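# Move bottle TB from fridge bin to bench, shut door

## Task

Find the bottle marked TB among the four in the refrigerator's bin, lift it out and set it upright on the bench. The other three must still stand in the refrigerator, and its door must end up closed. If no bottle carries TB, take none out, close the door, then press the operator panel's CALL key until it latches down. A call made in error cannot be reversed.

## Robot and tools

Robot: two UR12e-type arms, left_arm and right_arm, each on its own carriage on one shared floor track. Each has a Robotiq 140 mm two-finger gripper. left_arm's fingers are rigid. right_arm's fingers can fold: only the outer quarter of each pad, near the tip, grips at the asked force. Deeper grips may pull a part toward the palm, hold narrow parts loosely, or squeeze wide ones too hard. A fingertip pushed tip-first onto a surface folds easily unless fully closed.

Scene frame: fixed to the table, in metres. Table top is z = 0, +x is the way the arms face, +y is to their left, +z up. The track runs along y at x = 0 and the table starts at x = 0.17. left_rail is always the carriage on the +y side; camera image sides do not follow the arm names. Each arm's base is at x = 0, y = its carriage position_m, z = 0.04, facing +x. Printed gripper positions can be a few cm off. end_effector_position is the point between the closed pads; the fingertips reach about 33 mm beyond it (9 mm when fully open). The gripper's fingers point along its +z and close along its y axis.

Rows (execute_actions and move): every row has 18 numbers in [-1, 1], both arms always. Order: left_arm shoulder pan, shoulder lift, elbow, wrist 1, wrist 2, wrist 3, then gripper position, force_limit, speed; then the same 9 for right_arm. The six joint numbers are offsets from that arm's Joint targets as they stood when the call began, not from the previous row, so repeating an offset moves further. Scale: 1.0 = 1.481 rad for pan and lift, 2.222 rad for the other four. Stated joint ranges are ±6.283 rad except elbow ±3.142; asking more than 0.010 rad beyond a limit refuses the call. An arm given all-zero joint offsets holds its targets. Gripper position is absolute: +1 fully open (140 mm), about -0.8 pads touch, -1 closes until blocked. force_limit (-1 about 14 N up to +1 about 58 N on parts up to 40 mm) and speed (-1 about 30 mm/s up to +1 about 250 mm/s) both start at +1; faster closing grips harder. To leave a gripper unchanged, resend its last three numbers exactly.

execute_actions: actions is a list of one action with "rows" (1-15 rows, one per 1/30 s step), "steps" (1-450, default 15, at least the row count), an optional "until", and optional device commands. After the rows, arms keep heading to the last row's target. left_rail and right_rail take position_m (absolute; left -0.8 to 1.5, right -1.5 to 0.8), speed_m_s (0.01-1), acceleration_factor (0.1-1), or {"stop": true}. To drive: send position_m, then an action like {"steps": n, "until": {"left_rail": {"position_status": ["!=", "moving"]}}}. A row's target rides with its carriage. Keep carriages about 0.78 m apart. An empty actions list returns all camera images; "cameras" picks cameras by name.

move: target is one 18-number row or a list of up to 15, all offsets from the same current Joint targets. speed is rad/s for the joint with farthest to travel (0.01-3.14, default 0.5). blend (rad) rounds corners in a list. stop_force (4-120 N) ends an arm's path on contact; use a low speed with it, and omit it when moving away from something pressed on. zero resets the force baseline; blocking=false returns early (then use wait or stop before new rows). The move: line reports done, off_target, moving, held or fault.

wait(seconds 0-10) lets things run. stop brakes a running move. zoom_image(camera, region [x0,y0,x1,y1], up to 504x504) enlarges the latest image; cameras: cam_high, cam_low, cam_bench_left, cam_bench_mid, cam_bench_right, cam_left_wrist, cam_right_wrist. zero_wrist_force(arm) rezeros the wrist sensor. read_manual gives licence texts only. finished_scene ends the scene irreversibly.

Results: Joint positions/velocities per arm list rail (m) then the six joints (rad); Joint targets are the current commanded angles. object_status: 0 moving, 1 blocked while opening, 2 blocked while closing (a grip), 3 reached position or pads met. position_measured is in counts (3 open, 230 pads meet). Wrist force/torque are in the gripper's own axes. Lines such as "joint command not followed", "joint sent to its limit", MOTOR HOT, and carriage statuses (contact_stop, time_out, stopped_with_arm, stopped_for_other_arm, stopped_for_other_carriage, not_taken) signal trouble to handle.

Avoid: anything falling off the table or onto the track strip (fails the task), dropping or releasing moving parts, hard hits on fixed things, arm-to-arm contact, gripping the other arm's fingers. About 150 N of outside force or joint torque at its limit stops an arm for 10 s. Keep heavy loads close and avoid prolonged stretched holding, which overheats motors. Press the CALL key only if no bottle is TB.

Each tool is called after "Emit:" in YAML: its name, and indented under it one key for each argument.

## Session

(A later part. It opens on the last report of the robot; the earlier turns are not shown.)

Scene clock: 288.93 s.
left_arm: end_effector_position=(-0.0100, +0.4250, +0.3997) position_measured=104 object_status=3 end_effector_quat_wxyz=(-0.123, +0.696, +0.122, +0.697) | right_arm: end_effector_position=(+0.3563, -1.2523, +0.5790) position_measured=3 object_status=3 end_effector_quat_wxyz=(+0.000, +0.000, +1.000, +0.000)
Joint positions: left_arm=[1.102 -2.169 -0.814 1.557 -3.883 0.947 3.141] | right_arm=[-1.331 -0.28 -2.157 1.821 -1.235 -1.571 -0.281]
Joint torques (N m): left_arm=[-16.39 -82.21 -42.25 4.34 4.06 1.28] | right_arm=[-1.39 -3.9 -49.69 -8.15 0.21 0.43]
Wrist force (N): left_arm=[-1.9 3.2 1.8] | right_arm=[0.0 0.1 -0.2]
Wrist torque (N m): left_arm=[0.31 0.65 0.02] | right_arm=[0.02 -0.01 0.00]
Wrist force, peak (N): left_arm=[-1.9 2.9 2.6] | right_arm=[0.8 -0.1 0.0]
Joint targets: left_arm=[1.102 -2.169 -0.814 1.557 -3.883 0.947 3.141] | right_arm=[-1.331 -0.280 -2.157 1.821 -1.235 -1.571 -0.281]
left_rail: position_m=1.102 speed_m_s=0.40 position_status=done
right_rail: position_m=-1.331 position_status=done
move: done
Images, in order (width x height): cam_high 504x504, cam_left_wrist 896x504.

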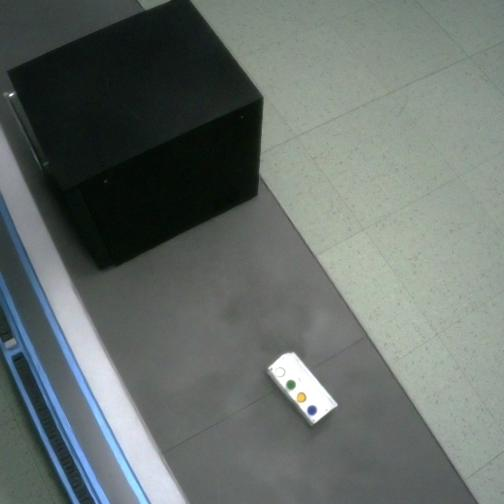

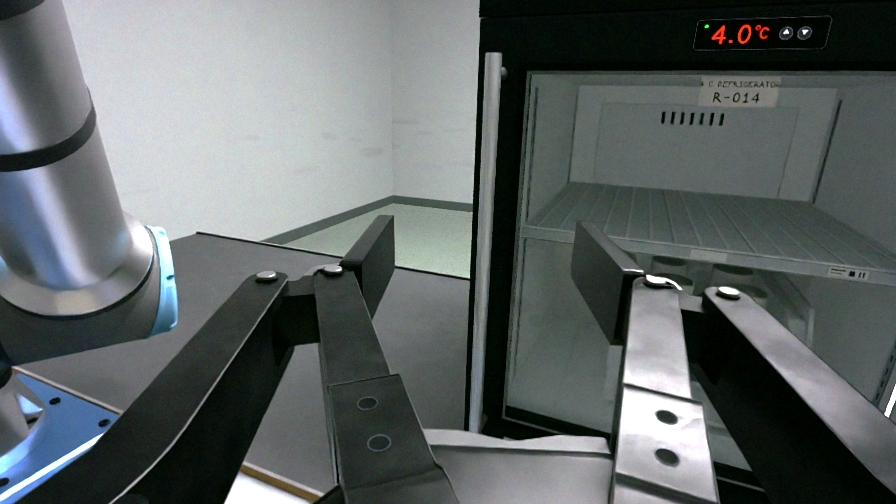

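Emit:
execute_actions:
  actions:
    - {"left_rail":{"position_m":1.5},"steps":120,"until":{"left_rail":{"position_status":["!=","moving"]}}}

Emit:
move:
  target: [0,0,0,0,0,0,0.2,-0.5,-1,0.6333,0.6167,-0.28,-0.4845,-0.3119,0.7702,1,1,1]
  speed: 1.5

Emit:
move:
  target: [0,0,0,0,0,0,0.2,-0.5,-1,0.6333,0.6167,-0.28,-0.4845,-0.3119,0.7702,1,1,1]
  speed: 1.2

Emit:
execute_actions:
  actions:
    - {"right_rail":{"position_m":-0.72,"speed_m_s":0.4},"steps":120,"until":{"right_rail":{"position_status":["!=","moving"]}}}
  cameras: ["cam_right_wrist"]

Scene clock: 393.37 s.
left_arm: end_effector_position=(-0.0102, +0.8225, +0.3997) position_measured=104 object_status=3 end_effector_quat_wxyz=(-0.123, +0.696, +0.122, +0.697) | right_arm: end_effector_position=(+0.3563, -1.2523, +0.5790) position_measured=3 object_status=3 end_effector_quat_wxyz=(+0.000, +0.000, +1.000, +0.000)
Joint positions: left_arm=[1.5 -2.169 -0.814 1.557 -3.883 0.947 3.141] | right_arm=[-1.331 -0.28 -2.157 1.821 -1.235 -1.571 -0.281]
Joint torques (N m): left_arm=[-7.97 -113.03 -22.46 2.31 0.86 0.8] | right_arm=[0.6 -4.14 -50.2 -8.33 0.07 0.29]
Wrist force (N): left_arm=[-2.0 2.7 1.7] | right_arm=[0.3 0.2 0.0]
Wrist torque (N m): left_arm=[0.21 0.66 0.01] | right_arm=[0.05 -0.06 0.00]
Wrist force, peak (N): left_arm=[-2.3 5.6 1.2] | right_arm=[0.9 0.0 -0.4]
Joint targets: left_arm=[1.500 -2.169 -0.814 1.557 -3.883 0.947 3.141] | right_arm=[-1.331 -0.280 -2.157 1.821 -1.235 -1.571 -0.281]
Tool commands: left_gripper/position=+0.2 left_gripper/force_limit=-0.5 left_gripper/speed=-1.0 right_gripper/position=+1.0 right_gripper/force_limit=+1.0 right_gripper/speed=+1.0
left_rail: position_m=1.500 speed_m_s=0.40 position_status=done
right_rail: position_m=-1.331 position_status=done

Scene clock: 395.47 s.
left_arm: end_effector_position=(-0.0102, +0.8225, +0.3997) position_measured=104 object_status=3 end_effector_quat_wxyz=(-0.123, +0.696, +0.122, +0.697) | right_arm: end_effector_position=(+0.8482, -0.7309, +0.7257) position_measured=3 object_status=3 end_effector_quat_wxyz=(+0.452, +0.448, +0.756, +0.153)
Joint positions: left_arm=[1.5 -2.169 -0.814 1.557 -3.883 0.947 3.141] | right_arm=[-1.331 0.657 -1.243 1.199 -2.311 -2.264 1.431]
Joint torques (N m): left_arm=[4.11 -116.69 -20.7 3.91 -3.1 1.02] | right_arm=[19.48 -61.1 -62.96 -10.23 -5.19 3.15]
Wrist force (N): left_arm=[-2.2 3.2 1.5] | right_arm=[1.3 -1.5 0.8]
Wrist torque (N m): left_arm=[0.31 0.71 0.02] | right_arm=[-0.65 -0.32 0.01]
Wrist force, peak (N): left_arm=[-2.1 3.5 1.5] | right_arm=[5.0 0.6 0.1]
Joint targets: left_arm=[1.500 -2.169 -0.814 1.557 -3.883 0.947 3.141] | right_arm=[-1.331 0.658 -1.243 1.199 -2.312 -2.264 1.431]
left_rail: position_m=1.500 speed_m_s=0.40 position_status=done
right_rail: position_m=-1.331 position_status=done
move: done

Scene clock: 397.77 s.
left_arm: end_effector_position=(-0.0102, +0.8225, +0.3997) position_measured=104 object_status=3 end_effector_quat_wxyz=(-0.123, +0.696, +0.122, +0.697) | right_arm: end_effector_position=(+0.1310, -0.1307, +0.3994) position_measured=3 object_status=3 end_effector_quat_wxyz=(-0.074, +0.703, +0.074, +0.703)
Joint positions: left_arm=[1.5 -2.169 -0.814 1.557 -3.883 0.947 3.141] | right_arm=[-1.331 1.595 -0.33 0.577 -3.388 -2.957 3.142]
Joint torques (N m): left_arm=[18.87 -113.15 -21.28 4.29 -3.28 1.34] | right_arm=[19.49 -118.04 -56.59 -4.49 -3.06 3.53]
Wrist force (N): left_arm=[-1.8 3.2 1.5] | right_arm=[0.5 -0.3 -1.8]
Wrist torque (N m): left_arm=[0.30 0.62 0.01] | right_arm=[-0.26 -0.15 0.33]
Wrist force, peak (N): left_arm=[-2.6 3.0 2.1] | right_arm=[-2.2 -1.8 -7.2]
Joint targets: left_arm=[1.500 -2.169 -0.814 1.557 -3.883 0.947 3.141] | right_arm=[-1.331 1.596 -0.330 0.577 -3.388 -2.957 3.142]
left_rail: position_m=1.500 speed_m_s=0.40 position_status=done
right_rail: position_m=-1.331 position_status=done
move: done

Scene clock: 399.93 s.
left_arm: end_effector_position=(-0.0102, +0.8225, +0.3997) position_measured=104 object_status=3 end_effector_quat_wxyz=(-0.123, +0.696, +0.122, +0.697) | right_arm: end_effector_position=(+0.1308, +0.4801, +0.3993) position_measured=3 object_status=3 end_effector_quat_wxyz=(-0.074, +0.703, +0.074, +0.703)
Joint positions: left_arm=[1.5 -2.169 -0.814 1.557 -3.883 0.947 3.141] | right_arm=[-0.72 1.596 -0.33 0.577 -3.388 -2.957 3.142]
Joint torques (N m): left_arm=[19.18 -117.85 -22.06 4.62 -3.37 1.11] | right_arm=[9.13 -124.35 -45.88 0.41 2.15 2.97]
Wrist force (N): left_arm=[-1.8 3.3 1.7] | right_arm=[0.6 -0.2 -2.2]
Wrist torque (N m): left_arm=[0.34 0.62 0.01] | right_arm=[-0.23 -0.17 0.33]
Wrist force, peak (N): left_arm=[-2.2 3.1 2.2] | right_arm=[0.4 2.6 -3.3]
Joint targets: left_arm=[1.500 -2.169 -0.814 1.557 -3.883 0.947 3.141] | right_arm=[-0.720 1.596 -0.330 0.577 -3.388 -2.957 3.142]
Tool commands: left_gripper/position=+0.2 left_gripper/force_limit=-0.5 left_gripper/speed=-1.0 right_gripper/position=+1.0 right_gripper/force_limit=+1.0 right_gripper/speed=+1.0
left_rail: position_m=1.500 speed_m_s=0.40 position_status=done
right_rail: position_m=-0.720 speed_m_s=0.40 position_status=done
Images, in order (width x height): cam_right_wrist 896x504.

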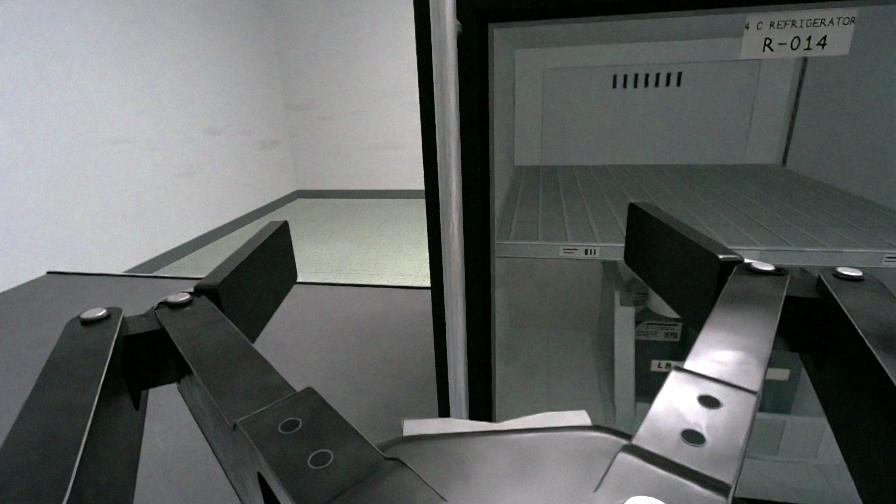

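Emit:
move:
  target: [0,0,0,0,0,0,0.2,-0.5,-1,-0.0579,0.0152,-0.0211,0.0107,0.0384,0,-0.16,0.3,0]
  speed: 0.1
  stop_force: 15
  cameras: ["cam_right_wrist"]

Scene clock: 406.53 s.
left_arm: end_effector_position=(-0.0102, +0.8225, +0.3997) position_measured=104 object_status=3 end_effector_quat_wxyz=(-0.123, +0.696, +0.122, +0.697) | right_arm: end_effector_position=(+0.2287, +0.5007, +0.3997) position_measured=149 object_status=3 end_effector_quat_wxyz=(-0.074, +0.703, +0.074, +0.703)
Joint positions: left_arm=[1.5 -2.169 -0.814 1.557 -3.883 0.947 3.141] | right_arm=[-0.72 1.51 -0.307 0.53 -3.364 -2.872 3.142]
Joint torques (N m): left_arm=[20.06 -118.48 -22.56 4.26 -3.23 1.06] | right_arm=[-19.34 -116.5 -58.16 2.72 3.22 2.8]
Wrist force (N): left_arm=[-1.5 2.9 2.1] | right_arm=[0.6 -0.2 -2.4]
Wrist torque (N m): left_arm=[0.25 0.53 0.01] | right_arm=[-0.24 -0.22 0.36]
Wrist force, peak (N): left_arm=[-2.1 3.6 1.9] | right_arm=[0.4 -0.4 -4.5]
Joint targets: left_arm=[1.500 -2.169 -0.814 1.557 -3.883 0.947 3.141] | right_arm=[-0.720 1.510 -0.307 0.530 -3.364 -2.872 3.142]
left_rail: position_m=1.500 speed_m_s=0.40 position_status=done
right_rail: position_m=-0.720 speed_m_s=0.40 position_status=done
move: done
Images, in order (width x height): cam_right_wrist 896x504.

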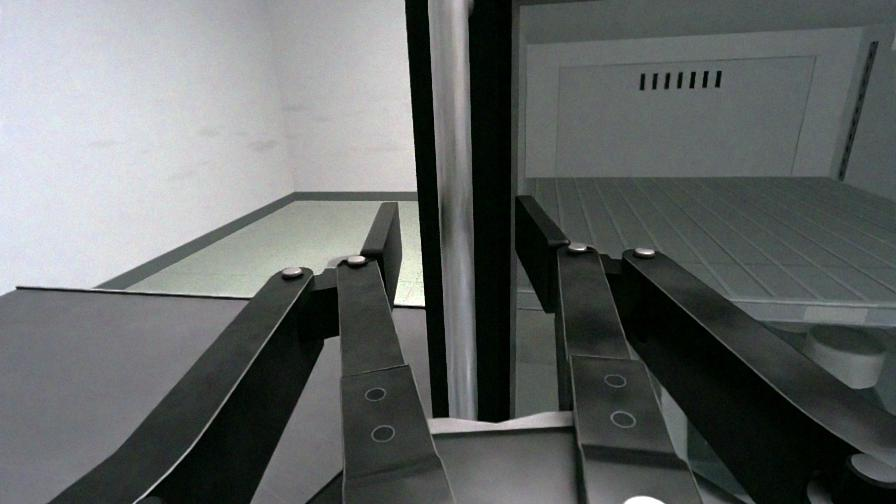

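Emit:
execute_actions:
  actions:
    - {"rows":[[0,0,0,0,0,0,0.2,-0.5,-1,0,0,0,0,0,0,-1,0.2,-1]],"steps":75}
  cameras: ["cam_right_wrist"]

Scene clock: 416.10 s.
left_arm: end_effector_position=(-0.0102, +0.8225, +0.3997) position_measured=104 object_status=3 end_effector_quat_wxyz=(-0.123, +0.696, +0.122, +0.697) | right_arm: end_effector_position=(+0.2287, +0.5007, +0.3998) position_measured=210 object_status=2 end_effector_quat_wxyz=(-0.074, +0.703, +0.074, +0.703)
Joint positions: left_arm=[1.5 -2.169 -0.814 1.557 -3.883 0.947 3.141] | right_arm=[-0.72 1.51 -0.307 0.53 -3.364 -2.872 3.142]
Joint torques (N m): left_arm=[19.13 -116.65 -22.96 4.08 -2.98 1.33] | right_arm=[-19.9 -120.54 -45.59 -8.16 -14.92 2.77]
Wrist force (N): left_arm=[-1.7 2.7 1.5] | right_arm=[3.6 -31.8 -3.1]
Wrist torque (N m): left_arm=[0.20 0.60 0.02] | right_arm=[0.71 -0.14 0.58]
Wrist force, peak (N): left_arm=[-2.3 3.3 2.1] | right_arm=[3.9 -32.2 -3.2]
Joint targets: left_arm=[1.500 -2.169 -0.814 1.557 -3.883 0.947 3.141] | right_arm=[-0.720 1.510 -0.307 0.530 -3.364 -2.872 3.142]
left_rail: position_m=1.500 speed_m_s=0.40 position_status=done
right_rail: position_m=-0.720 speed_m_s=0.40 position_status=done
Images, in order (width x height): cam_right_wrist 896x504.

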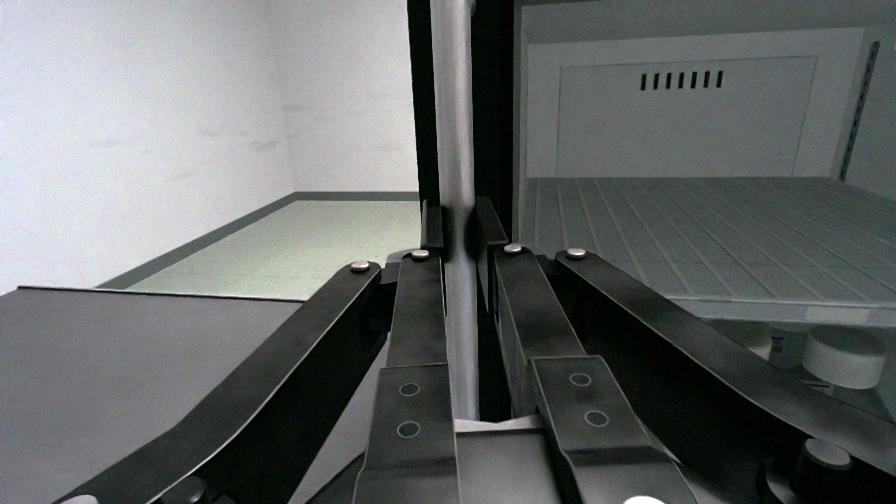

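Emit:
move:
  target:
    - [0,0,0,0,0,0,0.2,-0.5,-1,0.0541,-0.1475,0.2004,-0.1021,0.0661,0,-1,0.2,-1]
    - [0,0,0,0,0,0,0.2,-0.5,-1,0.1028,-0.2608,0.3531,-0.1793,0.1279,0,-1,0.2,-1]
  blend: [0.1,0]
  speed: 0.2
  stop_force: 85
  cameras: ["cam_right_wrist"]

Scene clock: 429.50 s.
left_arm: end_effector_position=(-0.0102, +0.8225, +0.3997) position_measured=104 object_status=3 end_effector_quat_wxyz=(-0.123, +0.696, +0.122, +0.697) | right_arm: end_effector_position=(+0.0131, +0.4011, +0.3999) position_measured=210 object_status=2 end_effector_quat_wxyz=(-0.225, +0.671, +0.224, +0.671)
Joint positions: left_arm=[1.5 -2.169 -0.814 1.557 -3.883 0.947 3.141] | right_arm=[-0.72 1.662 -0.694 1.314 -3.763 -2.587 3.142]
Joint torques (N m): left_arm=[22.33 -115 -21.54 4.08 -2.79 1.18] | right_arm=[-47.37 -134.15 -8.2 -16.66 -33.07 1.49]
Wrist force (N): left_arm=[-1.9 3.1 1.8] | right_arm=[-0.1 -95.9 -1.4]
Wrist torque (N m): left_arm=[0.27 0.63 0.01] | right_arm=[2.68 -0.16 0.49]
Wrist force, peak (N): left_arm=[-2.4 3.2 2.0] | right_arm=[0.0 -96.4 -1.1]
Joint targets: left_arm=[1.500 -2.169 -0.814 1.557 -3.883 0.947 3.141] | right_arm=[-0.720 1.662 -0.694 1.314 -3.763 -2.587 3.142]
left_rail: position_m=1.500 speed_m_s=0.40 position_status=done
right_rail: position_m=-0.720 speed_m_s=0.40 position_status=done
move: done
Images, in order (width x height): cam_right_wrist 896x504.

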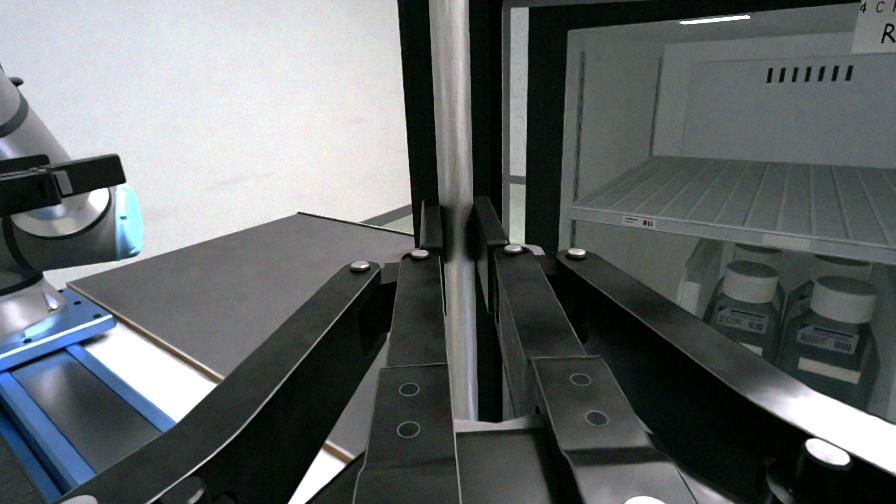

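Emit:
move:
  target:
    - [0,0,0,0,0,0,0.2,-0.5,-1,0.0035,0.0078,-0.0099,0.0054,-0.0023,0,-1,0.2,-1]
    - [0,0,0,0,0,0,0.2,-0.5,-1,0.0582,-0.1285,0.1718,-0.0856,0.079,0,-1,0.2,-1]
  speed: 0.2

Scene clock: 470.63 s.
left_arm: end_effector_position=(-0.0102, +0.8225, +0.3997) position_measured=104 object_status=3 end_effector_quat_wxyz=(-0.123, +0.696, +0.122, +0.697) | right_arm: end_effector_position=(-0.0483, +0.3505, +0.3993) position_measured=210 object_status=2 end_effector_quat_wxyz=(-0.268, +0.655, +0.268, +0.654)
Joint positions: left_arm=[1.5 -2.169 -0.814 1.557 -3.883 0.947 3.141] | right_arm=[-0.72 1.709 -0.787 1.503 -3.856 -2.502 3.142]
Joint torques (N m): left_arm=[20.7 -113.32 -20.26 3.87 -3.39 1.26] | right_arm=[47.15 -93.87 -51.87 1.75 30.26 -0.36]
Wrist force (N): left_arm=[-1.9 3.2 1.9] | right_arm=[-9.8 79.9 4.3]
Wrist torque (N m): left_arm=[0.30 0.63 0.00] | right_arm=[-2.61 -0.41 0.49]
Wrist force, peak (N): left_arm=[-2.2 3.3 2.2] | right_arm=[-18.4 129.8 7.0]
Joint targets: left_arm=[1.500 -2.169 -0.814 1.557 -3.883 0.947 3.141] | right_arm=[-0.720 1.709 -0.787 1.503 -3.856 -2.502 3.142]
Tool commands: left_gripper/position=+0.2 left_gripper/force_limit=-0.5 left_gripper/speed=-1.0 right_gripper/position=-1.0 right_gripper/force_limit=+0.2 right_gripper/speed=-1.0
TORQUE FAULT: the external load on joint 6 (wrist 2) of the right arm reached its load limit, and that arm stopped for 10 seconds. A torque fault puts only its own arm into a fault stop. That arm's remaining commands of this call were not run. That arm's target is now where it stood when the stop ended, not its last command. That arm keeps its grip as last carried out and accepts commands again: back off and push less far. That arm stops again whenever a joint's load reaches its limit.
left_rail: position_m=1.500 speed_m_s=0.40 position_status=done
right_rail: position_m=-0.720 speed_m_s=0.40 position_status=done
move: fault (right_arm); path passed 1 of 2 targets; right_arm: the elbow is farthest, 0.193 rad from its target

Emit:
move:
  target:
    - [0,0,0,0,0,0,0.2,-0.5,-1,-0.0021,-0.0032,0.0037,-0.0023,0.0017,0,-1,0.2,-1]
    - [0,0,0,0,0,0,0.2,-0.5,-1,0.0154,-0.041,0.054,-0.0273,0.0192,0,-1,0.2,-1]
    - [0,0,0,0,0,0,0.2,-0.5,-1,0.0309,-0.0797,0.1053,-0.0529,0.0386,0,-1,0.2,-1]
  blend: [0.01,0.02,0]
  speed: 0.15

Scene clock: 527.33 s.
left_arm: end_effector_position=(-0.0102, +0.8225, +0.3997) position_measured=104 object_status=3 end_effector_quat_wxyz=(-0.123, +0.696, +0.122, +0.697) | right_arm: end_effector_position=(-0.1010, +0.2673, +0.4002) position_measured=210 object_status=2 end_effector_quat_wxyz=(-0.311, +0.635, +0.310, +0.635)
Joint positions: left_arm=[1.5 -2.169 -0.814 1.557 -3.883 0.947 3.141] | right_arm=[-0.72 1.754 -0.905 1.737 -3.974 -2.417 3.142]
Joint torques (N m): left_arm=[20.22 -116.64 -21.6 4.35 -3.28 1.19] | right_arm=[16.82 -118.9 -31.44 -12.4 1.28 -0.33]
Wrist force (N): left_arm=[-1.4 2.7 1.6] | right_arm=[-18.9 -5.8 -0.7]
Wrist torque (N m): left_arm=[0.18 0.53 0.01] | right_arm=[0.13 -0.76 0.41]
Wrist force, peak (N): left_arm=[-2.4 3.5 1.9] | right_arm=[-7.9 82.7 4.7]
Joint targets: left_arm=[1.500 -2.169 -0.814 1.557 -3.883 0.947 3.141] | right_arm=[-0.720 1.754 -0.905 1.737 -3.974 -2.417 3.142]
left_rail: position_m=1.500 speed_m_s=0.40 position_status=done
right_rail: position_m=-0.720 speed_m_s=0.40 position_status=done
move: done; blend cut to 0.0041 rad at target 1

Emit:
move:
  target:
    - [0,0,0,0,0,0,0.2,-0.5,-1,0.013,-0.0392,0.0517,-0.0256,0.021,0,-1,0.2,-1]
    - [0,0,0,0,0,0,0.2,-0.5,-1,0.0223,-0.0789,0.1037,-0.0511,0.0445,0,-1,0.2,-1]
    - [0,0,0,0,0,0,0.2,-0.5,-1,0.027,-0.1194,0.1562,-0.0766,0.0711,0,-1,0.2,-1]
    - [0,0,0,0,0,0,0.2,-0.5,-1,0.0251,-0.1607,0.2091,-0.102,0.102,0,-1,0.2,-1]
    - [0,0,0,0,0,0,0.2,-0.5,-1,0.014,-0.2033,0.2627,-0.1272,0.1392,0,-1,0.2,-1]
    - [0,0,0,0,0,0,0.2,-0.5,-1,-0.0077,-0.2434,0.3119,-0.1497,0.1807,0,-1,0.2,-1]
  blend: [0.02,0.02,0.02,0.02,0.02,0]
  speed: 0.15
  stop_force: 90
  cameras: ["cam_right_wrist","cam_high"]

Scene clock: 544.20 s.
left_arm: end_effector_position=(-0.0102, +0.8225, +0.3997) position_measured=104 object_status=3 end_effector_quat_wxyz=(-0.123, +0.696, +0.122, +0.697) | right_arm: end_effector_position=(-0.1502, -0.0179, +0.4002) position_measured=210 object_status=2 end_effector_quat_wxyz=(-0.428, +0.563, +0.427, +0.563)
Joint positions: left_arm=[1.5 -2.169 -0.814 1.557 -3.883 0.947 3.141] | right_arm=[-0.72 1.743 -1.266 2.43 -4.307 -2.015 3.142]
Joint torques (N m): left_arm=[19.79 -114.52 -20.84 3.89 -2.98 1.66] | right_arm=[29.93 -77.62 -21 -15.79 25.22 -0.03]
Wrist force (N): left_arm=[-2.4 3.2 2.1] | right_arm=[-23.7 57.8 26.0]
Wrist torque (N m): left_arm=[0.30 0.76 0.01] | right_arm=[-1.82 -0.73 0.48]
Wrist force, peak (N): left_arm=[-2.2 3.2 2.4] | right_arm=[-23.6 58.1 26.1]
Joint targets: left_arm=[1.500 -2.169 -0.814 1.557 -3.883 0.947 3.141] | right_arm=[-0.720 1.743 -1.266 2.430 -4.307 -2.015 3.142]
left_rail: position_m=1.500 speed_m_s=0.40 position_status=done
right_rail: position_m=-0.720 speed_m_s=0.40 position_status=done
move: done
Images, in order (width x height): cam_high 504x504, cam_right_wrist 896x504.

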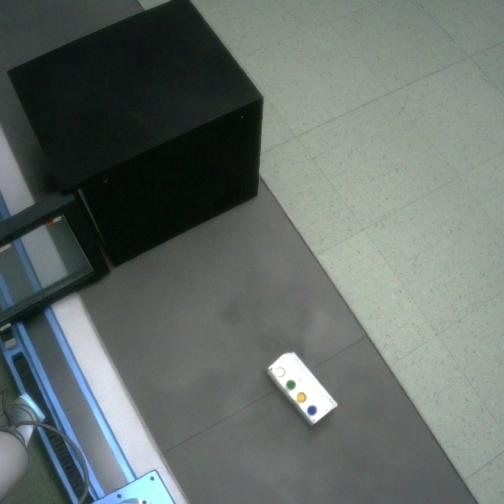

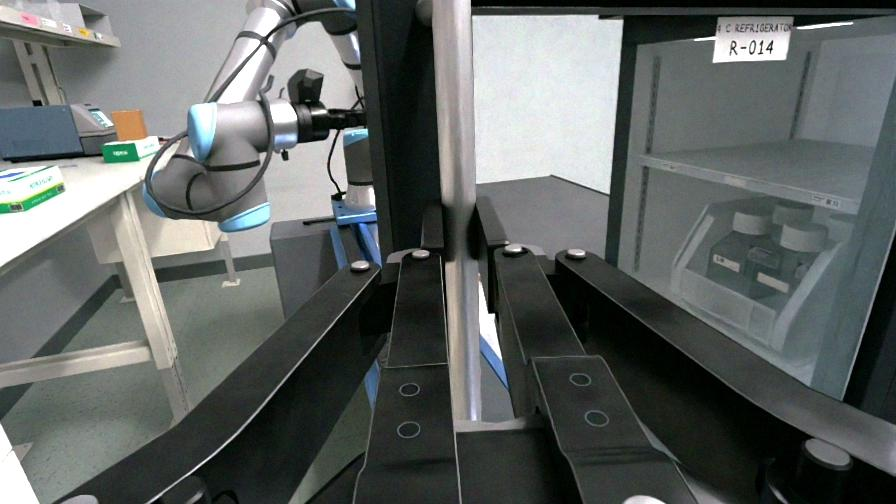

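Emit:
move:
  target: [-0.095,-0.0503,0.3017,-0.2689,-0.0937,0,0.2,-0.5,-1,0,0,0,0,0,0,-1,0.2,-1]
  speed: 0.7

Emit:
execute_actions:
  actions:
    - {"left_rail":{"position_m":0.75},"steps":120,"until":{"left_rail":{"position_status":["!=","moving"]}}}
  cameras: ["cam_left_wrist"]

Emit:
zoom_image:
  camera: "cam_left_wrist"
  region: [250, 60, 700, 400]

Scene clock: 573.73 s.
left_arm: end_effector_position=(+0.1204, +0.9996, +0.2597) position_measured=104 object_status=3 end_effector_quat_wxyz=(+0.000, +0.707, +0.000, +0.707) | right_arm: end_effector_position=(-0.1502, -0.0179, +0.4002) position_measured=210 object_status=2 end_effector_quat_wxyz=(-0.428, +0.563, +0.427, +0.563)
Joint positions: left_arm=[1.5 -2.31 -0.888 2.227 -4.48 0.739 3.141] | right_arm=[-0.72 1.743 -1.266 2.43 -4.307 -2.015 3.142]
Joint torques (N m): left_arm=[-16.83 -89 1.13 -0.16 -4.11 1.08] | right_arm=[59.05 -77.23 -22.3 -15.26 24.26 0.14]
Wrist force (N): left_arm=[-1.8 2.5 2.2] | right_arm=[-23.9 57.8 25.7]
Wrist torque (N m): left_arm=[0.21 0.64 -0.01] | right_arm=[-1.82 -0.72 0.48]
Wrist force, peak (N): left_arm=[-2.4 3.4 2.2] | right_arm=[-23.7 58.4 26.0]
Joint targets: left_arm=[1.500 -2.310 -0.888 2.227 -4.481 0.738 3.141] | right_arm=[-0.720 1.743 -1.266 2.430 -4.307 -2.015 3.142]
left_rail: position_m=1.500 speed_m_s=0.40 position_status=done
right_rail: position_m=-0.720 speed_m_s=0.40 position_status=done
move: done

Scene clock: 576.23 s.
left_arm: end_effector_position=(+0.1205, +0.2497, +0.2597) position_measured=104 object_status=3 end_effector_quat_wxyz=(+0.000, +0.707, +0.000, +0.707) | right_arm: end_effector_position=(-0.1502, -0.0179, +0.4002) position_measured=210 object_status=2 end_effector_quat_wxyz=(-0.428, +0.563, +0.427, +0.563)
Joint positions: left_arm=[0.75 -2.31 -0.888 2.227 -4.481 0.738 3.141] | right_arm=[-0.72 1.743 -1.266 2.43 -4.307 -2.015 3.142]
Joint torques (N m): left_arm=[0.62 -59.63 -13.42 1.91 2.82 1.61] | right_arm=[59.25 -78.56 -22.29 -15.18 24.1 -0.11]
Wrist force (N): left_arm=[-0.9 2.7 2.2] | right_arm=[-23.7 57.9 25.8]
Wrist torque (N m): left_arm=[0.26 0.45 -0.01] | right_arm=[-1.79 -0.77 0.48]
Wrist force, peak (N): left_arm=[-1.9 5.7 2.0] | right_arm=[-23.6 58.2 26.3]
Joint targets: left_arm=[0.750 -2.310 -0.888 2.227 -4.481 0.738 3.141] | right_arm=[-0.720 1.743 -1.266 2.430 -4.307 -2.015 3.142]
Tool commands: left_gripper/position=+0.2 left_gripper/force_limit=-0.5 left_gripper/speed=-1.0 right_gripper/position=-1.0 right_gripper/force_limit=+0.2 right_gripper/speed=-1.0
left_rail: position_m=0.750 speed_m_s=0.40 position_status=done
right_rail: position_m=-0.720 speed_m_s=0.40 position_status=done
Images, in order (width x height): cam_left_wrist 896x504.

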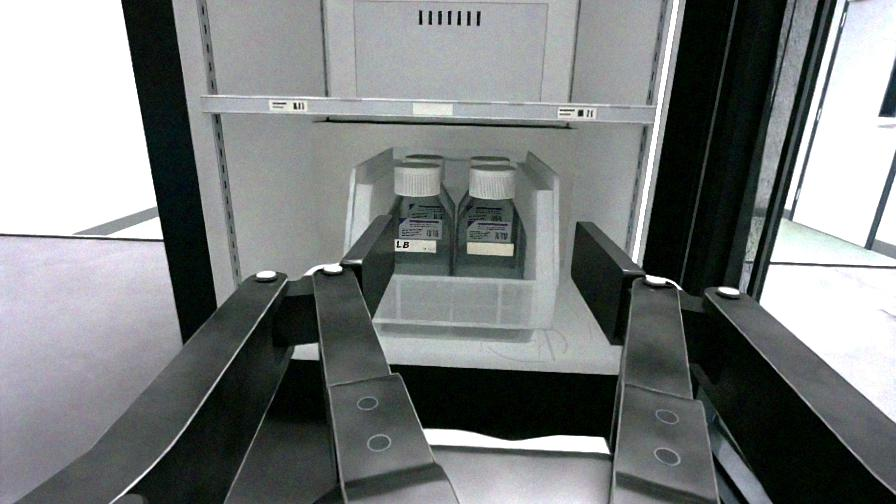

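Scaled by 1.120.

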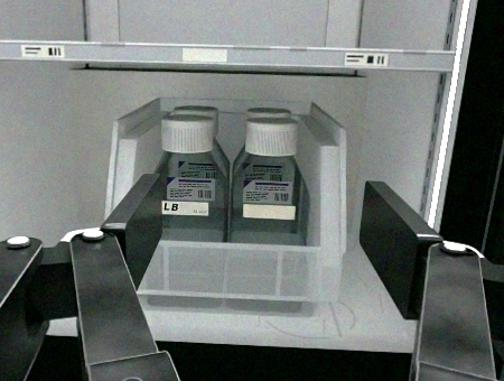

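Emit:
zoom_image:
  camera: "cam_left_wrist"
  region: [380, 145, 540, 265]

Scaled by 3.150.

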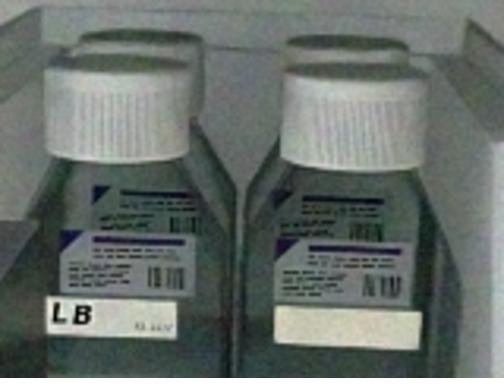

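Emit:
move:
  target: [0.153,0.0063,0.0195,-0.0235,-0.1014,0,0.2,-0.5,-1,0,0,0,0,0,0,-1,0.2,-1]
  speed: 0.3
  stop_force: 10
  cameras: ["cam_left_wrist","cam_right_wrist"]

Emit:
zoom_image:
  camera: "cam_left_wrist"
  region: [320, 60, 640, 300]

Scene clock: 672.37 s.
left_arm: end_effector_position=(+0.2507, +0.2353, +0.2500) position_measured=104 object_status=3 end_effector_quat_wxyz=(+0.000, +0.707, +0.000, +0.707) | right_arm: end_effector_position=(-0.1502, -0.0179, +0.4002) position_measured=210 object_status=2 end_effector_quat_wxyz=(-0.428, +0.563, +0.427, +0.563)
Joint positions: left_arm=[0.75 -2.083 -0.879 2.27 -4.533 0.513 3.141] | right_arm=[-0.72 1.743 -1.266 2.43 -4.307 -2.015 3.142]
Joint torques (N m): left_arm=[20.64 -50.52 5.02 -0.89 -4.03 1.34] | right_arm=[60.61 -76.37 -23.09 -14.75 23.22 0]
Wrist force (N): left_arm=[-2.2 3.0 1.5] | right_arm=[-23.7 57.6 26.0]
Wrist torque (N m): left_arm=[0.29 0.74 -0.01] | right_arm=[-1.85 -0.76 0.47]
Wrist force, peak (N): left_arm=[-2.4 2.7 3.0] | right_arm=[-23.8 58.2 26.2]
Joint targets: left_arm=[0.750 -2.083 -0.879 2.270 -4.533 0.513 3.141] | right_arm=[-0.720 1.743 -1.266 2.430 -4.307 -2.015 3.142]
left_rail: position_m=0.750 speed_m_s=0.40 position_status=done
right_rail: position_m=-0.720 speed_m_s=0.40 position_status=done
move: done
Images, in order (width x height): cam_left_wrist 896x504, cam_right_wrist 896x504.

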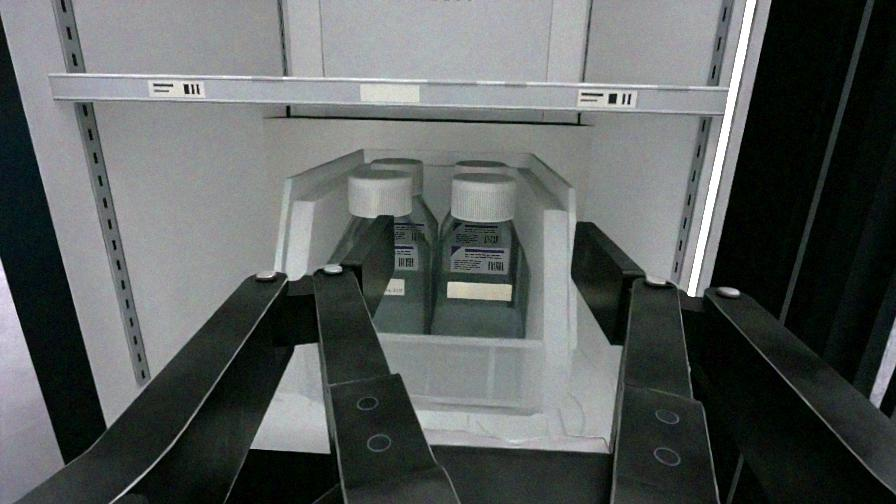

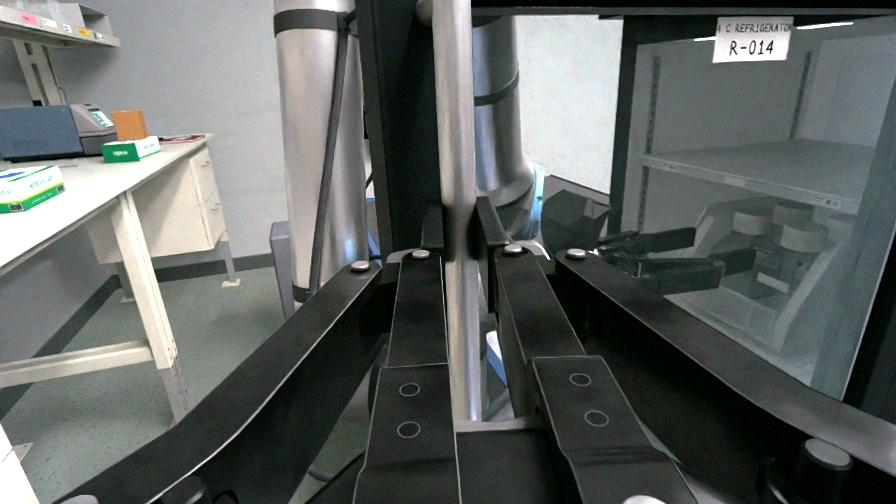

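Scaled by 1.575.

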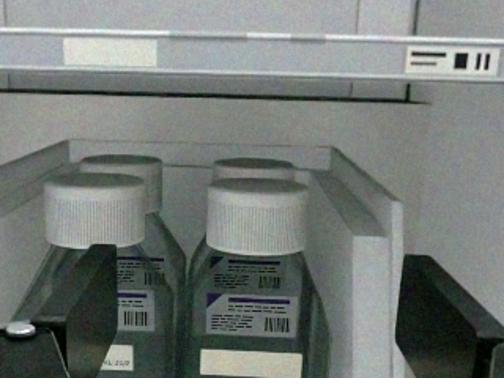

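Emit:
move:
  target: [-0.0945,-0.2392,0.0634,-0.1468,0.0967,0.1893,-0.05,-0.5,0,0,0,0,0,0,0,-1,0.2,-1]
  speed: 0.4

Emit:
execute_actions:
  actions:
    - {"left_rail":{"position_m":0.62,"speed_m_s":0.2},"steps":120,"until":{"left_rail":{"position_status":["!=","moving"]}}}
  cameras: ["cam_left_wrist"]

Scene clock: 749.43 s.
left_arm: end_effector_position=(+0.2398, +0.3581, +0.2573) position_measured=135 object_status=3 end_effector_quat_wxyz=(+0.000, +0.819, +0.000, +0.574) | right_arm: end_effector_position=(-0.1502, -0.0179, +0.4002) position_measured=210 object_status=2 end_effector_quat_wxyz=(-0.428, +0.563, +0.427, +0.563)
Joint positions: left_arm=[0.75 -2.223 -1.233 2.411 -4.859 0.728 3.562] | right_arm=[-0.72 1.743 -1.266 2.43 -4.307 -2.015 3.142]
Joint torques (N m): left_arm=[-20.78 -63.03 -3.74 1.84 2.34 2.32] | right_arm=[60.51 -74.51 -23.82 -14.48 22.25 0.35]
Wrist force (N): left_arm=[-2.1 2.7 1.8] | right_arm=[-23.9 57.9 25.9]
Wrist torque (N m): left_arm=[0.34 0.70 0.00] | right_arm=[-1.80 -0.72 0.48]
Wrist force, peak (N): left_arm=[-3.0 3.9 1.4] | right_arm=[-23.8 58.5 25.7]
Joint targets: left_arm=[0.750 -2.223 -1.233 2.411 -4.859 0.728 3.562] | right_arm=[-0.720 1.743 -1.266 2.430 -4.307 -2.015 3.142]
left_rail: position_m=0.750 speed_m_s=0.40 position_status=done
right_rail: position_m=-0.720 speed_m_s=0.40 position_status=done
move: done

Scene clock: 750.57 s.
left_arm: end_effector_position=(+0.2398, +0.2283, +0.2573) position_measured=135 object_status=3 end_effector_quat_wxyz=(+0.000, +0.819, +0.000, +0.574) | right_arm: end_effector_position=(-0.1502, -0.0179, +0.4002) position_measured=210 object_status=2 end_effector_quat_wxyz=(-0.428, +0.563, +0.427, +0.563)
Joint positions: left_arm=[0.62 -2.223 -1.233 2.411 -4.859 0.728 3.562] | right_arm=[-0.72 1.743 -1.266 2.43 -4.307 -2.015 3.142]
Joint torques (N m): left_arm=[-14.03 -62.32 -23.89 1.92 1.73 1.11] | right_arm=[59.57 -76.11 -23.56 -14.32 22.28 0.6]
Wrist force (N): left_arm=[-1.8 2.8 2.1] | right_arm=[-23.9 58.0 25.9]
Wrist torque (N m): left_arm=[0.36 0.64 0.00] | right_arm=[-1.77 -0.72 0.47]
Wrist force, peak (N): left_arm=[-1.7 5.6 1.4] | right_arm=[-24.0 58.1 26.1]
Joint targets: left_arm=[0.620 -2.223 -1.233 2.411 -4.859 0.728 3.562] | right_arm=[-0.720 1.743 -1.266 2.430 -4.307 -2.015 3.142]
Tool commands: left_gripper/position=-0.05 left_gripper/force_limit=-0.5 left_gripper/speed=+0.0 right_gripper/position=-1.0 right_gripper/force_limit=+0.2 right_gripper/speed=-1.0
left_rail: position_m=0.620 speed_m_s=0.20 position_status=done
right_rail: position_m=-0.720 speed_m_s=0.40 position_status=done
Images, in order (width x height): cam_left_wrist 896x504.

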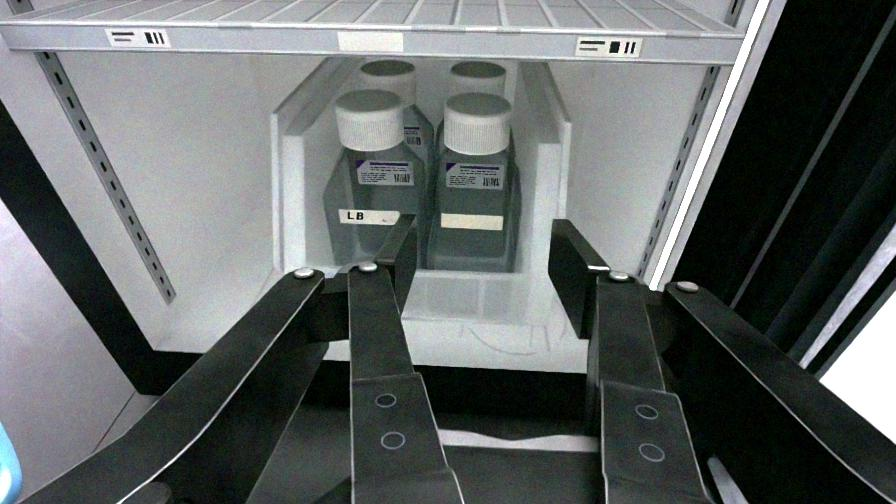

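Emit:
move:
  target:
    - [0.1033,-0.0099,-0.0025,-0.0404,-0.0572,0.0629,-0.05,-0.5,0,0,0,0,0,0,0,-1,0.2,-1]
    - [0.2173,-0.0186,-0.0209,-0.1031,-0.1134,0.1634,-0.05,-0.5,0,0,0,0,0,0,0,-1,0.2,-1]
  speed: 0.15
  blend: [0.02,0]
  stop_force: 12
  cameras: ["cam_left_wrist"]

Scene clock: 776.27 s.
left_arm: end_effector_position=(+0.3697, +0.2280, +0.2571) position_measured=135 object_status=3 end_effector_quat_wxyz=(+0.000, +0.819, +0.000, +0.574) | right_arm: end_effector_position=(-0.1502, -0.0179, +0.4002) position_measured=210 object_status=2 end_effector_quat_wxyz=(-0.428, +0.563, +0.427, +0.563)
Joint positions: left_arm=[0.62 -1.901 -1.261 2.365 -5.088 0.476 3.925] | right_arm=[-0.72 1.743 -1.266 2.43 -4.307 -2.015 3.142]
Joint torques (N m): left_arm=[20.3 -64.64 -27.34 2.18 -6.65 1.7] | right_arm=[59.67 -75.94 -24.75 -14.3 21.07 0.76]
Wrist force (N): left_arm=[-2.0 2.5 1.4] | right_arm=[-23.7 57.7 25.8]
Wrist torque (N m): left_arm=[0.29 0.64 -0.07] | right_arm=[-1.84 -0.76 0.48]
Wrist force, peak (N): left_arm=[-2.5 3.2 2.0] | right_arm=[-23.7 58.3 26.4]
Joint targets: left_arm=[0.620 -1.901 -1.261 2.365 -5.088 0.476 3.925] | right_arm=[-0.720 1.743 -1.266 2.430 -4.307 -2.015 3.142]
left_rail: position_m=0.620 speed_m_s=0.20 position_status=done
right_rail: position_m=-0.720 speed_m_s=0.40 position_status=done
move: done
Images, in order (width x height): cam_left_wrist 896x504.

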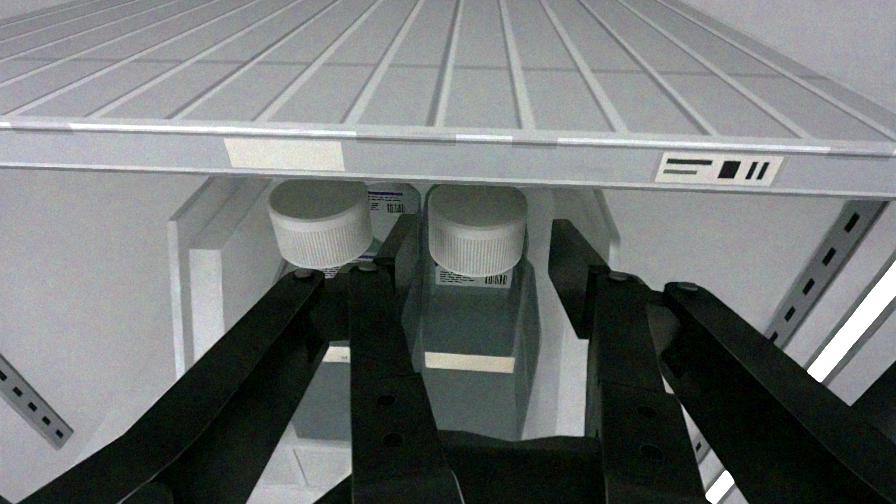

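Emit:
execute_actions:
  actions:
    - {"rows":[[0,0,0,0,0,0,-1,-0.2,-1,0,0,0,0,0,0,-1,0.2,-1]],"steps":60}
  cameras: ["cam_left_wrist"]

Scene clock: 782.73 s.
left_arm: end_effector_position=(+0.3697, +0.2280, +0.2571) position_measured=230 object_status=0 end_effector_quat_wxyz=(+0.000, +0.819, +0.000, +0.574) | right_arm: end_effector_position=(-0.1502, -0.0179, +0.4002) position_measured=210 object_status=2 end_effector_quat_wxyz=(-0.428, +0.563, +0.427, +0.563)
Joint positions: left_arm=[0.62 -1.901 -1.261 2.365 -5.088 0.476 3.925] | right_arm=[-0.72 1.743 -1.266 2.43 -4.307 -2.015 3.142]
Joint torques (N m): left_arm=[20.51 -61.69 -24.84 2.69 -6.26 1.67] | right_arm=[61.25 -73.68 -26.04 -14.07 20.57 1.01]
Wrist force (N): left_arm=[-2.7 2.6 0.2] | right_arm=[-23.8 58.1 26.3]
Wrist torque (N m): left_arm=[0.37 0.69 -0.08] | right_arm=[-1.80 -0.77 0.48]
Wrist force, peak (N): left_arm=[-2.5 2.9 2.3] | right_arm=[-23.9 58.4 26.1]
Joint targets: left_arm=[0.620 -1.901 -1.261 2.365 -5.088 0.476 3.925] | right_arm=[-0.720 1.743 -1.266 2.430 -4.307 -2.015 3.142]
left_rail: position_m=0.620 speed_m_s=0.20 position_status=done
right_rail: position_m=-0.720 speed_m_s=0.40 position_status=done
Images, in order (width x height): cam_left_wrist 896x504.

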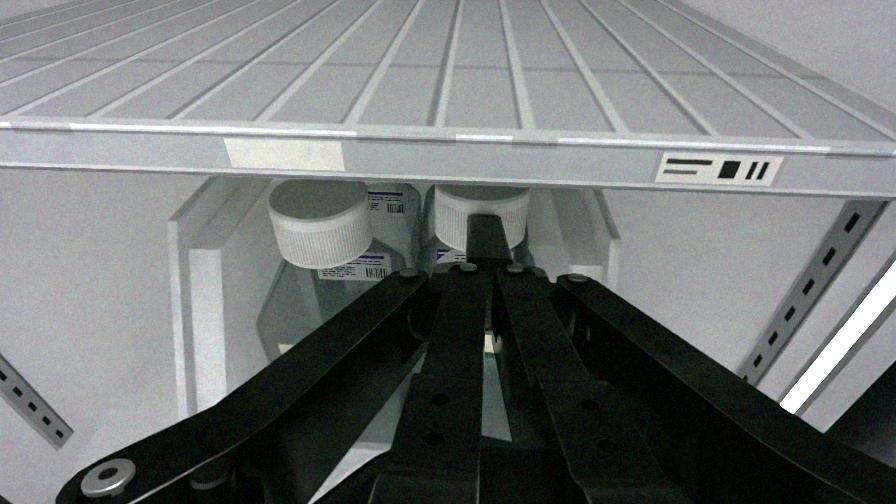

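Emit:
execute_actions:
  actions:
    - {"rows":[[0,0,0,0,0,0,-0.02,-0.5,-1,0,0,0,0,0,0,-1,0.2,-1]],"steps":70}

Emit:
move:
  target: [0.0728,0.0019,-0.0185,-0.0653,-0.029,0.0914,-0.02,-0.5,-1,0,0,0,0,0,0,-1,0.2,-1]
  speed: 0.1
  stop_force: 8
  cameras: ["cam_left_wrist"]

Scene clock: 827.87 s.
left_arm: end_effector_position=(+0.3697, +0.2280, +0.2571) position_measured=131 object_status=3 end_effector_quat_wxyz=(+0.000, +0.819, +0.000, +0.574) | right_arm: end_effector_position=(-0.1502, -0.0179, +0.4002) position_measured=210 object_status=2 end_effector_quat_wxyz=(-0.428, +0.563, +0.427, +0.563)
Joint positions: left_arm=[0.62 -1.901 -1.261 2.365 -5.088 0.476 3.925] | right_arm=[-0.72 1.743 -1.266 2.43 -4.307 -2.015 3.142]
Joint torques (N m): left_arm=[5.39 -47.96 -8.08 4.78 -1.75 1.69] | right_arm=[60.37 -74.95 -26.99 -13.21 20.25 1.23]
Wrist force (N): left_arm=[-2.4 -0.2 3.5] | right_arm=[-23.7 57.6 25.8]
Wrist torque (N m): left_arm=[0.48 0.73 -0.04] | right_arm=[-1.82 -0.87 0.47]
Wrist force, peak (N): left_arm=[-2.7 -0.7 3.6] | right_arm=[-24.2 58.6 26.1]
Joint targets: left_arm=[0.620 -1.901 -1.261 2.365 -5.088 0.476 3.925] | right_arm=[-0.720 1.743 -1.266 2.430 -4.307 -2.015 3.142]
left_rail: position_m=0.620 speed_m_s=0.20 position_status=done
right_rail: position_m=-0.720 speed_m_s=0.40 position_status=done

Scene clock: 839.53 s.
left_arm: end_effector_position=(+0.3984, +0.2294, +0.2503) position_measured=131 object_status=3 end_effector_quat_wxyz=(-0.001, +0.820, -0.002, +0.573) | right_arm: end_effector_position=(-0.1502, -0.0179, +0.4002) position_measured=210 object_status=2 end_effector_quat_wxyz=(-0.428, +0.563, +0.427, +0.563)
Joint positions: left_arm=[0.62 -1.825 -1.259 2.339 -5.191 0.43 4.07] | right_arm=[-0.72 1.743 -1.266 2.43 -4.307 -2.015 3.142]
Joint torques (N m): left_arm=[-0.91 -50.56 -16.57 4.4 -2.89 -0.61] | right_arm=[37.01 -70.8 -27.97 -11.53 25.76 1.22]
Wrist force (N): left_arm=[-2.1 2.9 1.4] | right_arm=[-19.9 72.6 22.8]
Wrist torque (N m): left_arm=[0.36 0.69 -0.09] | right_arm=[-2.19 -0.60 0.51]
Wrist force, peak (N): left_arm=[-2.2 4.0 2.2] | right_arm=[-8.2 93.0 -45.1]
Joint targets: left_arm=[0.620 -1.825 -1.259 2.339 -5.191 0.430 4.070] | right_arm=[-0.720 1.743 -1.266 2.430 -4.307 -2.015 3.142]
Tool commands: left_gripper/position=-0.019608 left_gripper/force_limit=-0.498039 left_gripper/speed=-1.0 right_gripper/position=-1.0 right_gripper/force_limit=+0.2 right_gripper/speed=-1.0
FORCE FAULT: contact force on the left arm reached its limit, and that arm stopped for 10 seconds. The contact can be on any part of that arm, not only on its tool. That arm's remaining commands of this call were not run. That arm's target is now where it stood when the stop ended, not its last command. That arm accepts commands again.
left_rail: position_m=0.620 speed_m_s=0.20 position_status=done
right_rail: position_m=-0.720 speed_m_s=0.40 position_status=done
move: fault (left_arm); left_arm: the wrist 3 is farthest, 0.058 rad from its target
Images, in order (width x height): cam_left_wrist 896x504.

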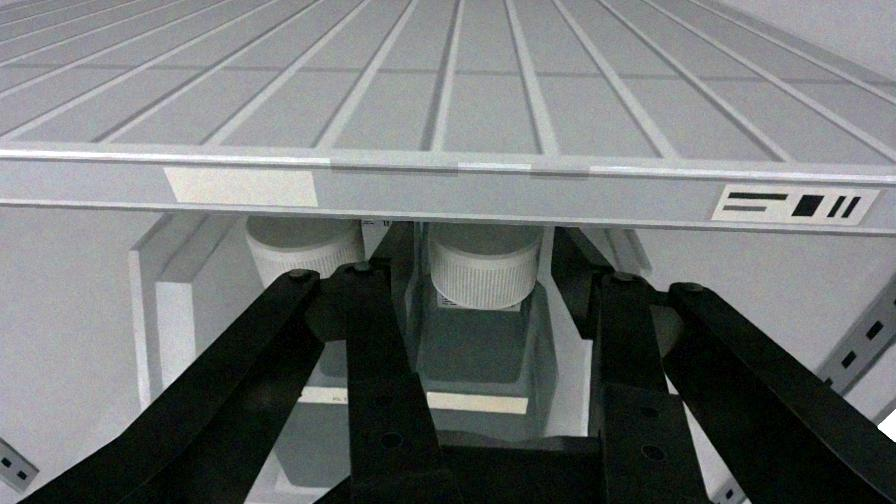

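Emit:
move:
  target:
    - [0,0,0,0,0,0,-0.02,-0.5,-1,-0.0003,-0.0225,0.0274,-0.0117,0.0007,0,-1,0.2,-1]
    - [0,0,0,0,0,0,-0.02,-0.5,-1,-0.0043,-0.0461,0.0549,-0.0235,0.0034,0,-1,0.2,-1]
  blend: [0.02,0]
  speed: 0.1
  cameras: ["cam_left_wrist","cam_right_wrist","cam_high"]

Scene clock: 919.67 s.
left_arm: end_effector_position=(+0.3984, +0.2294, +0.2503) position_measured=131 object_status=3 end_effector_quat_wxyz=(-0.001, +0.820, -0.002, +0.573) | right_arm: end_effector_position=(-0.1369, -0.0838, +0.3996) position_measured=210 object_status=2 end_effector_quat_wxyz=(-0.428, +0.563, +0.428, +0.563)
Joint positions: left_arm=[0.62 -1.825 -1.259 2.339 -5.191 0.43 4.07] | right_arm=[-0.72 1.737 -1.334 2.552 -4.359 -2.008 3.142]
Joint torques (N m): left_arm=[2.58 -50.15 -17.88 4.3 -2.76 -0.55] | right_arm=[20.42 -52.98 -1.7 -8.08 22.59 1.12]
Wrist force (N): left_arm=[-2.2 3.3 2.3] | right_arm=[-0.3 50.7 32.0]
Wrist torque (N m): left_arm=[0.44 0.72 -0.08] | right_arm=[-1.67 -0.23 0.36]
Wrist force, peak (N): left_arm=[-2.4 3.5 2.3] | right_arm=[-19.8 73.0 23.1]
Joint targets: left_arm=[0.620 -1.825 -1.259 2.339 -5.191 0.430 4.070] | right_arm=[-0.720 1.737 -1.334 2.552 -4.359 -2.008 3.142]
left_rail: position_m=0.620 speed_m_s=0.20 position_status=done
right_rail: position_m=-0.720 speed_m_s=0.40 position_status=done
move: done; blend cut to 0 rad at target 1
Images, in order (width x height): cam_high 504x504, cam_left_wrist 896x504, cam_right_wrist 896x504.

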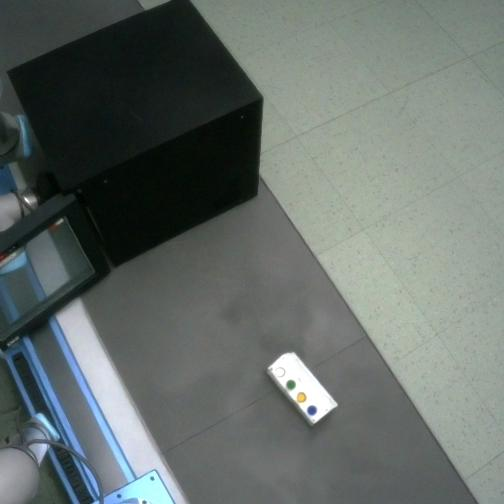

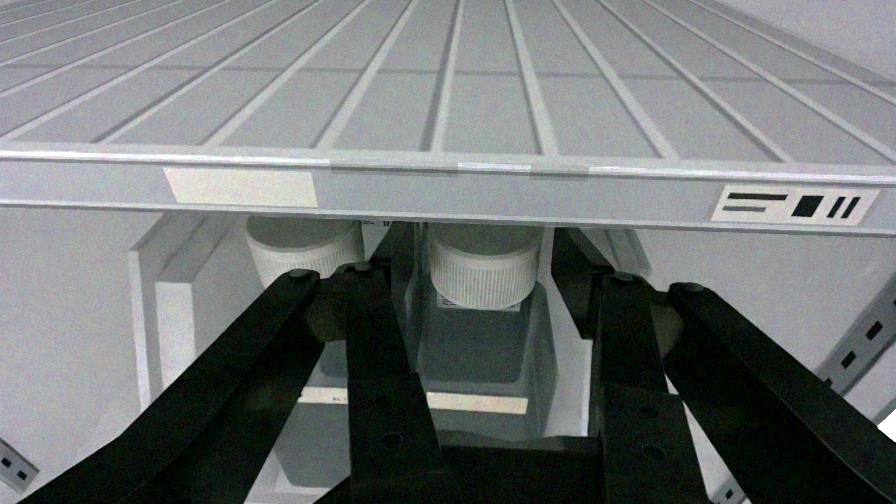

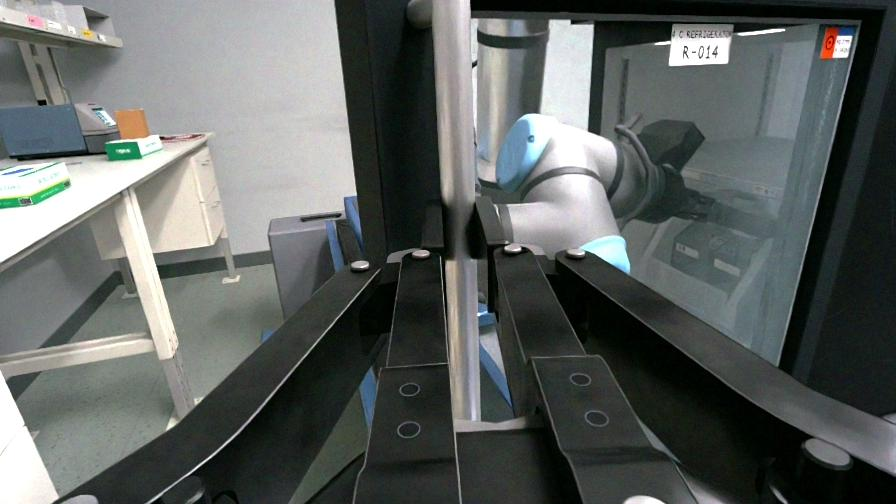

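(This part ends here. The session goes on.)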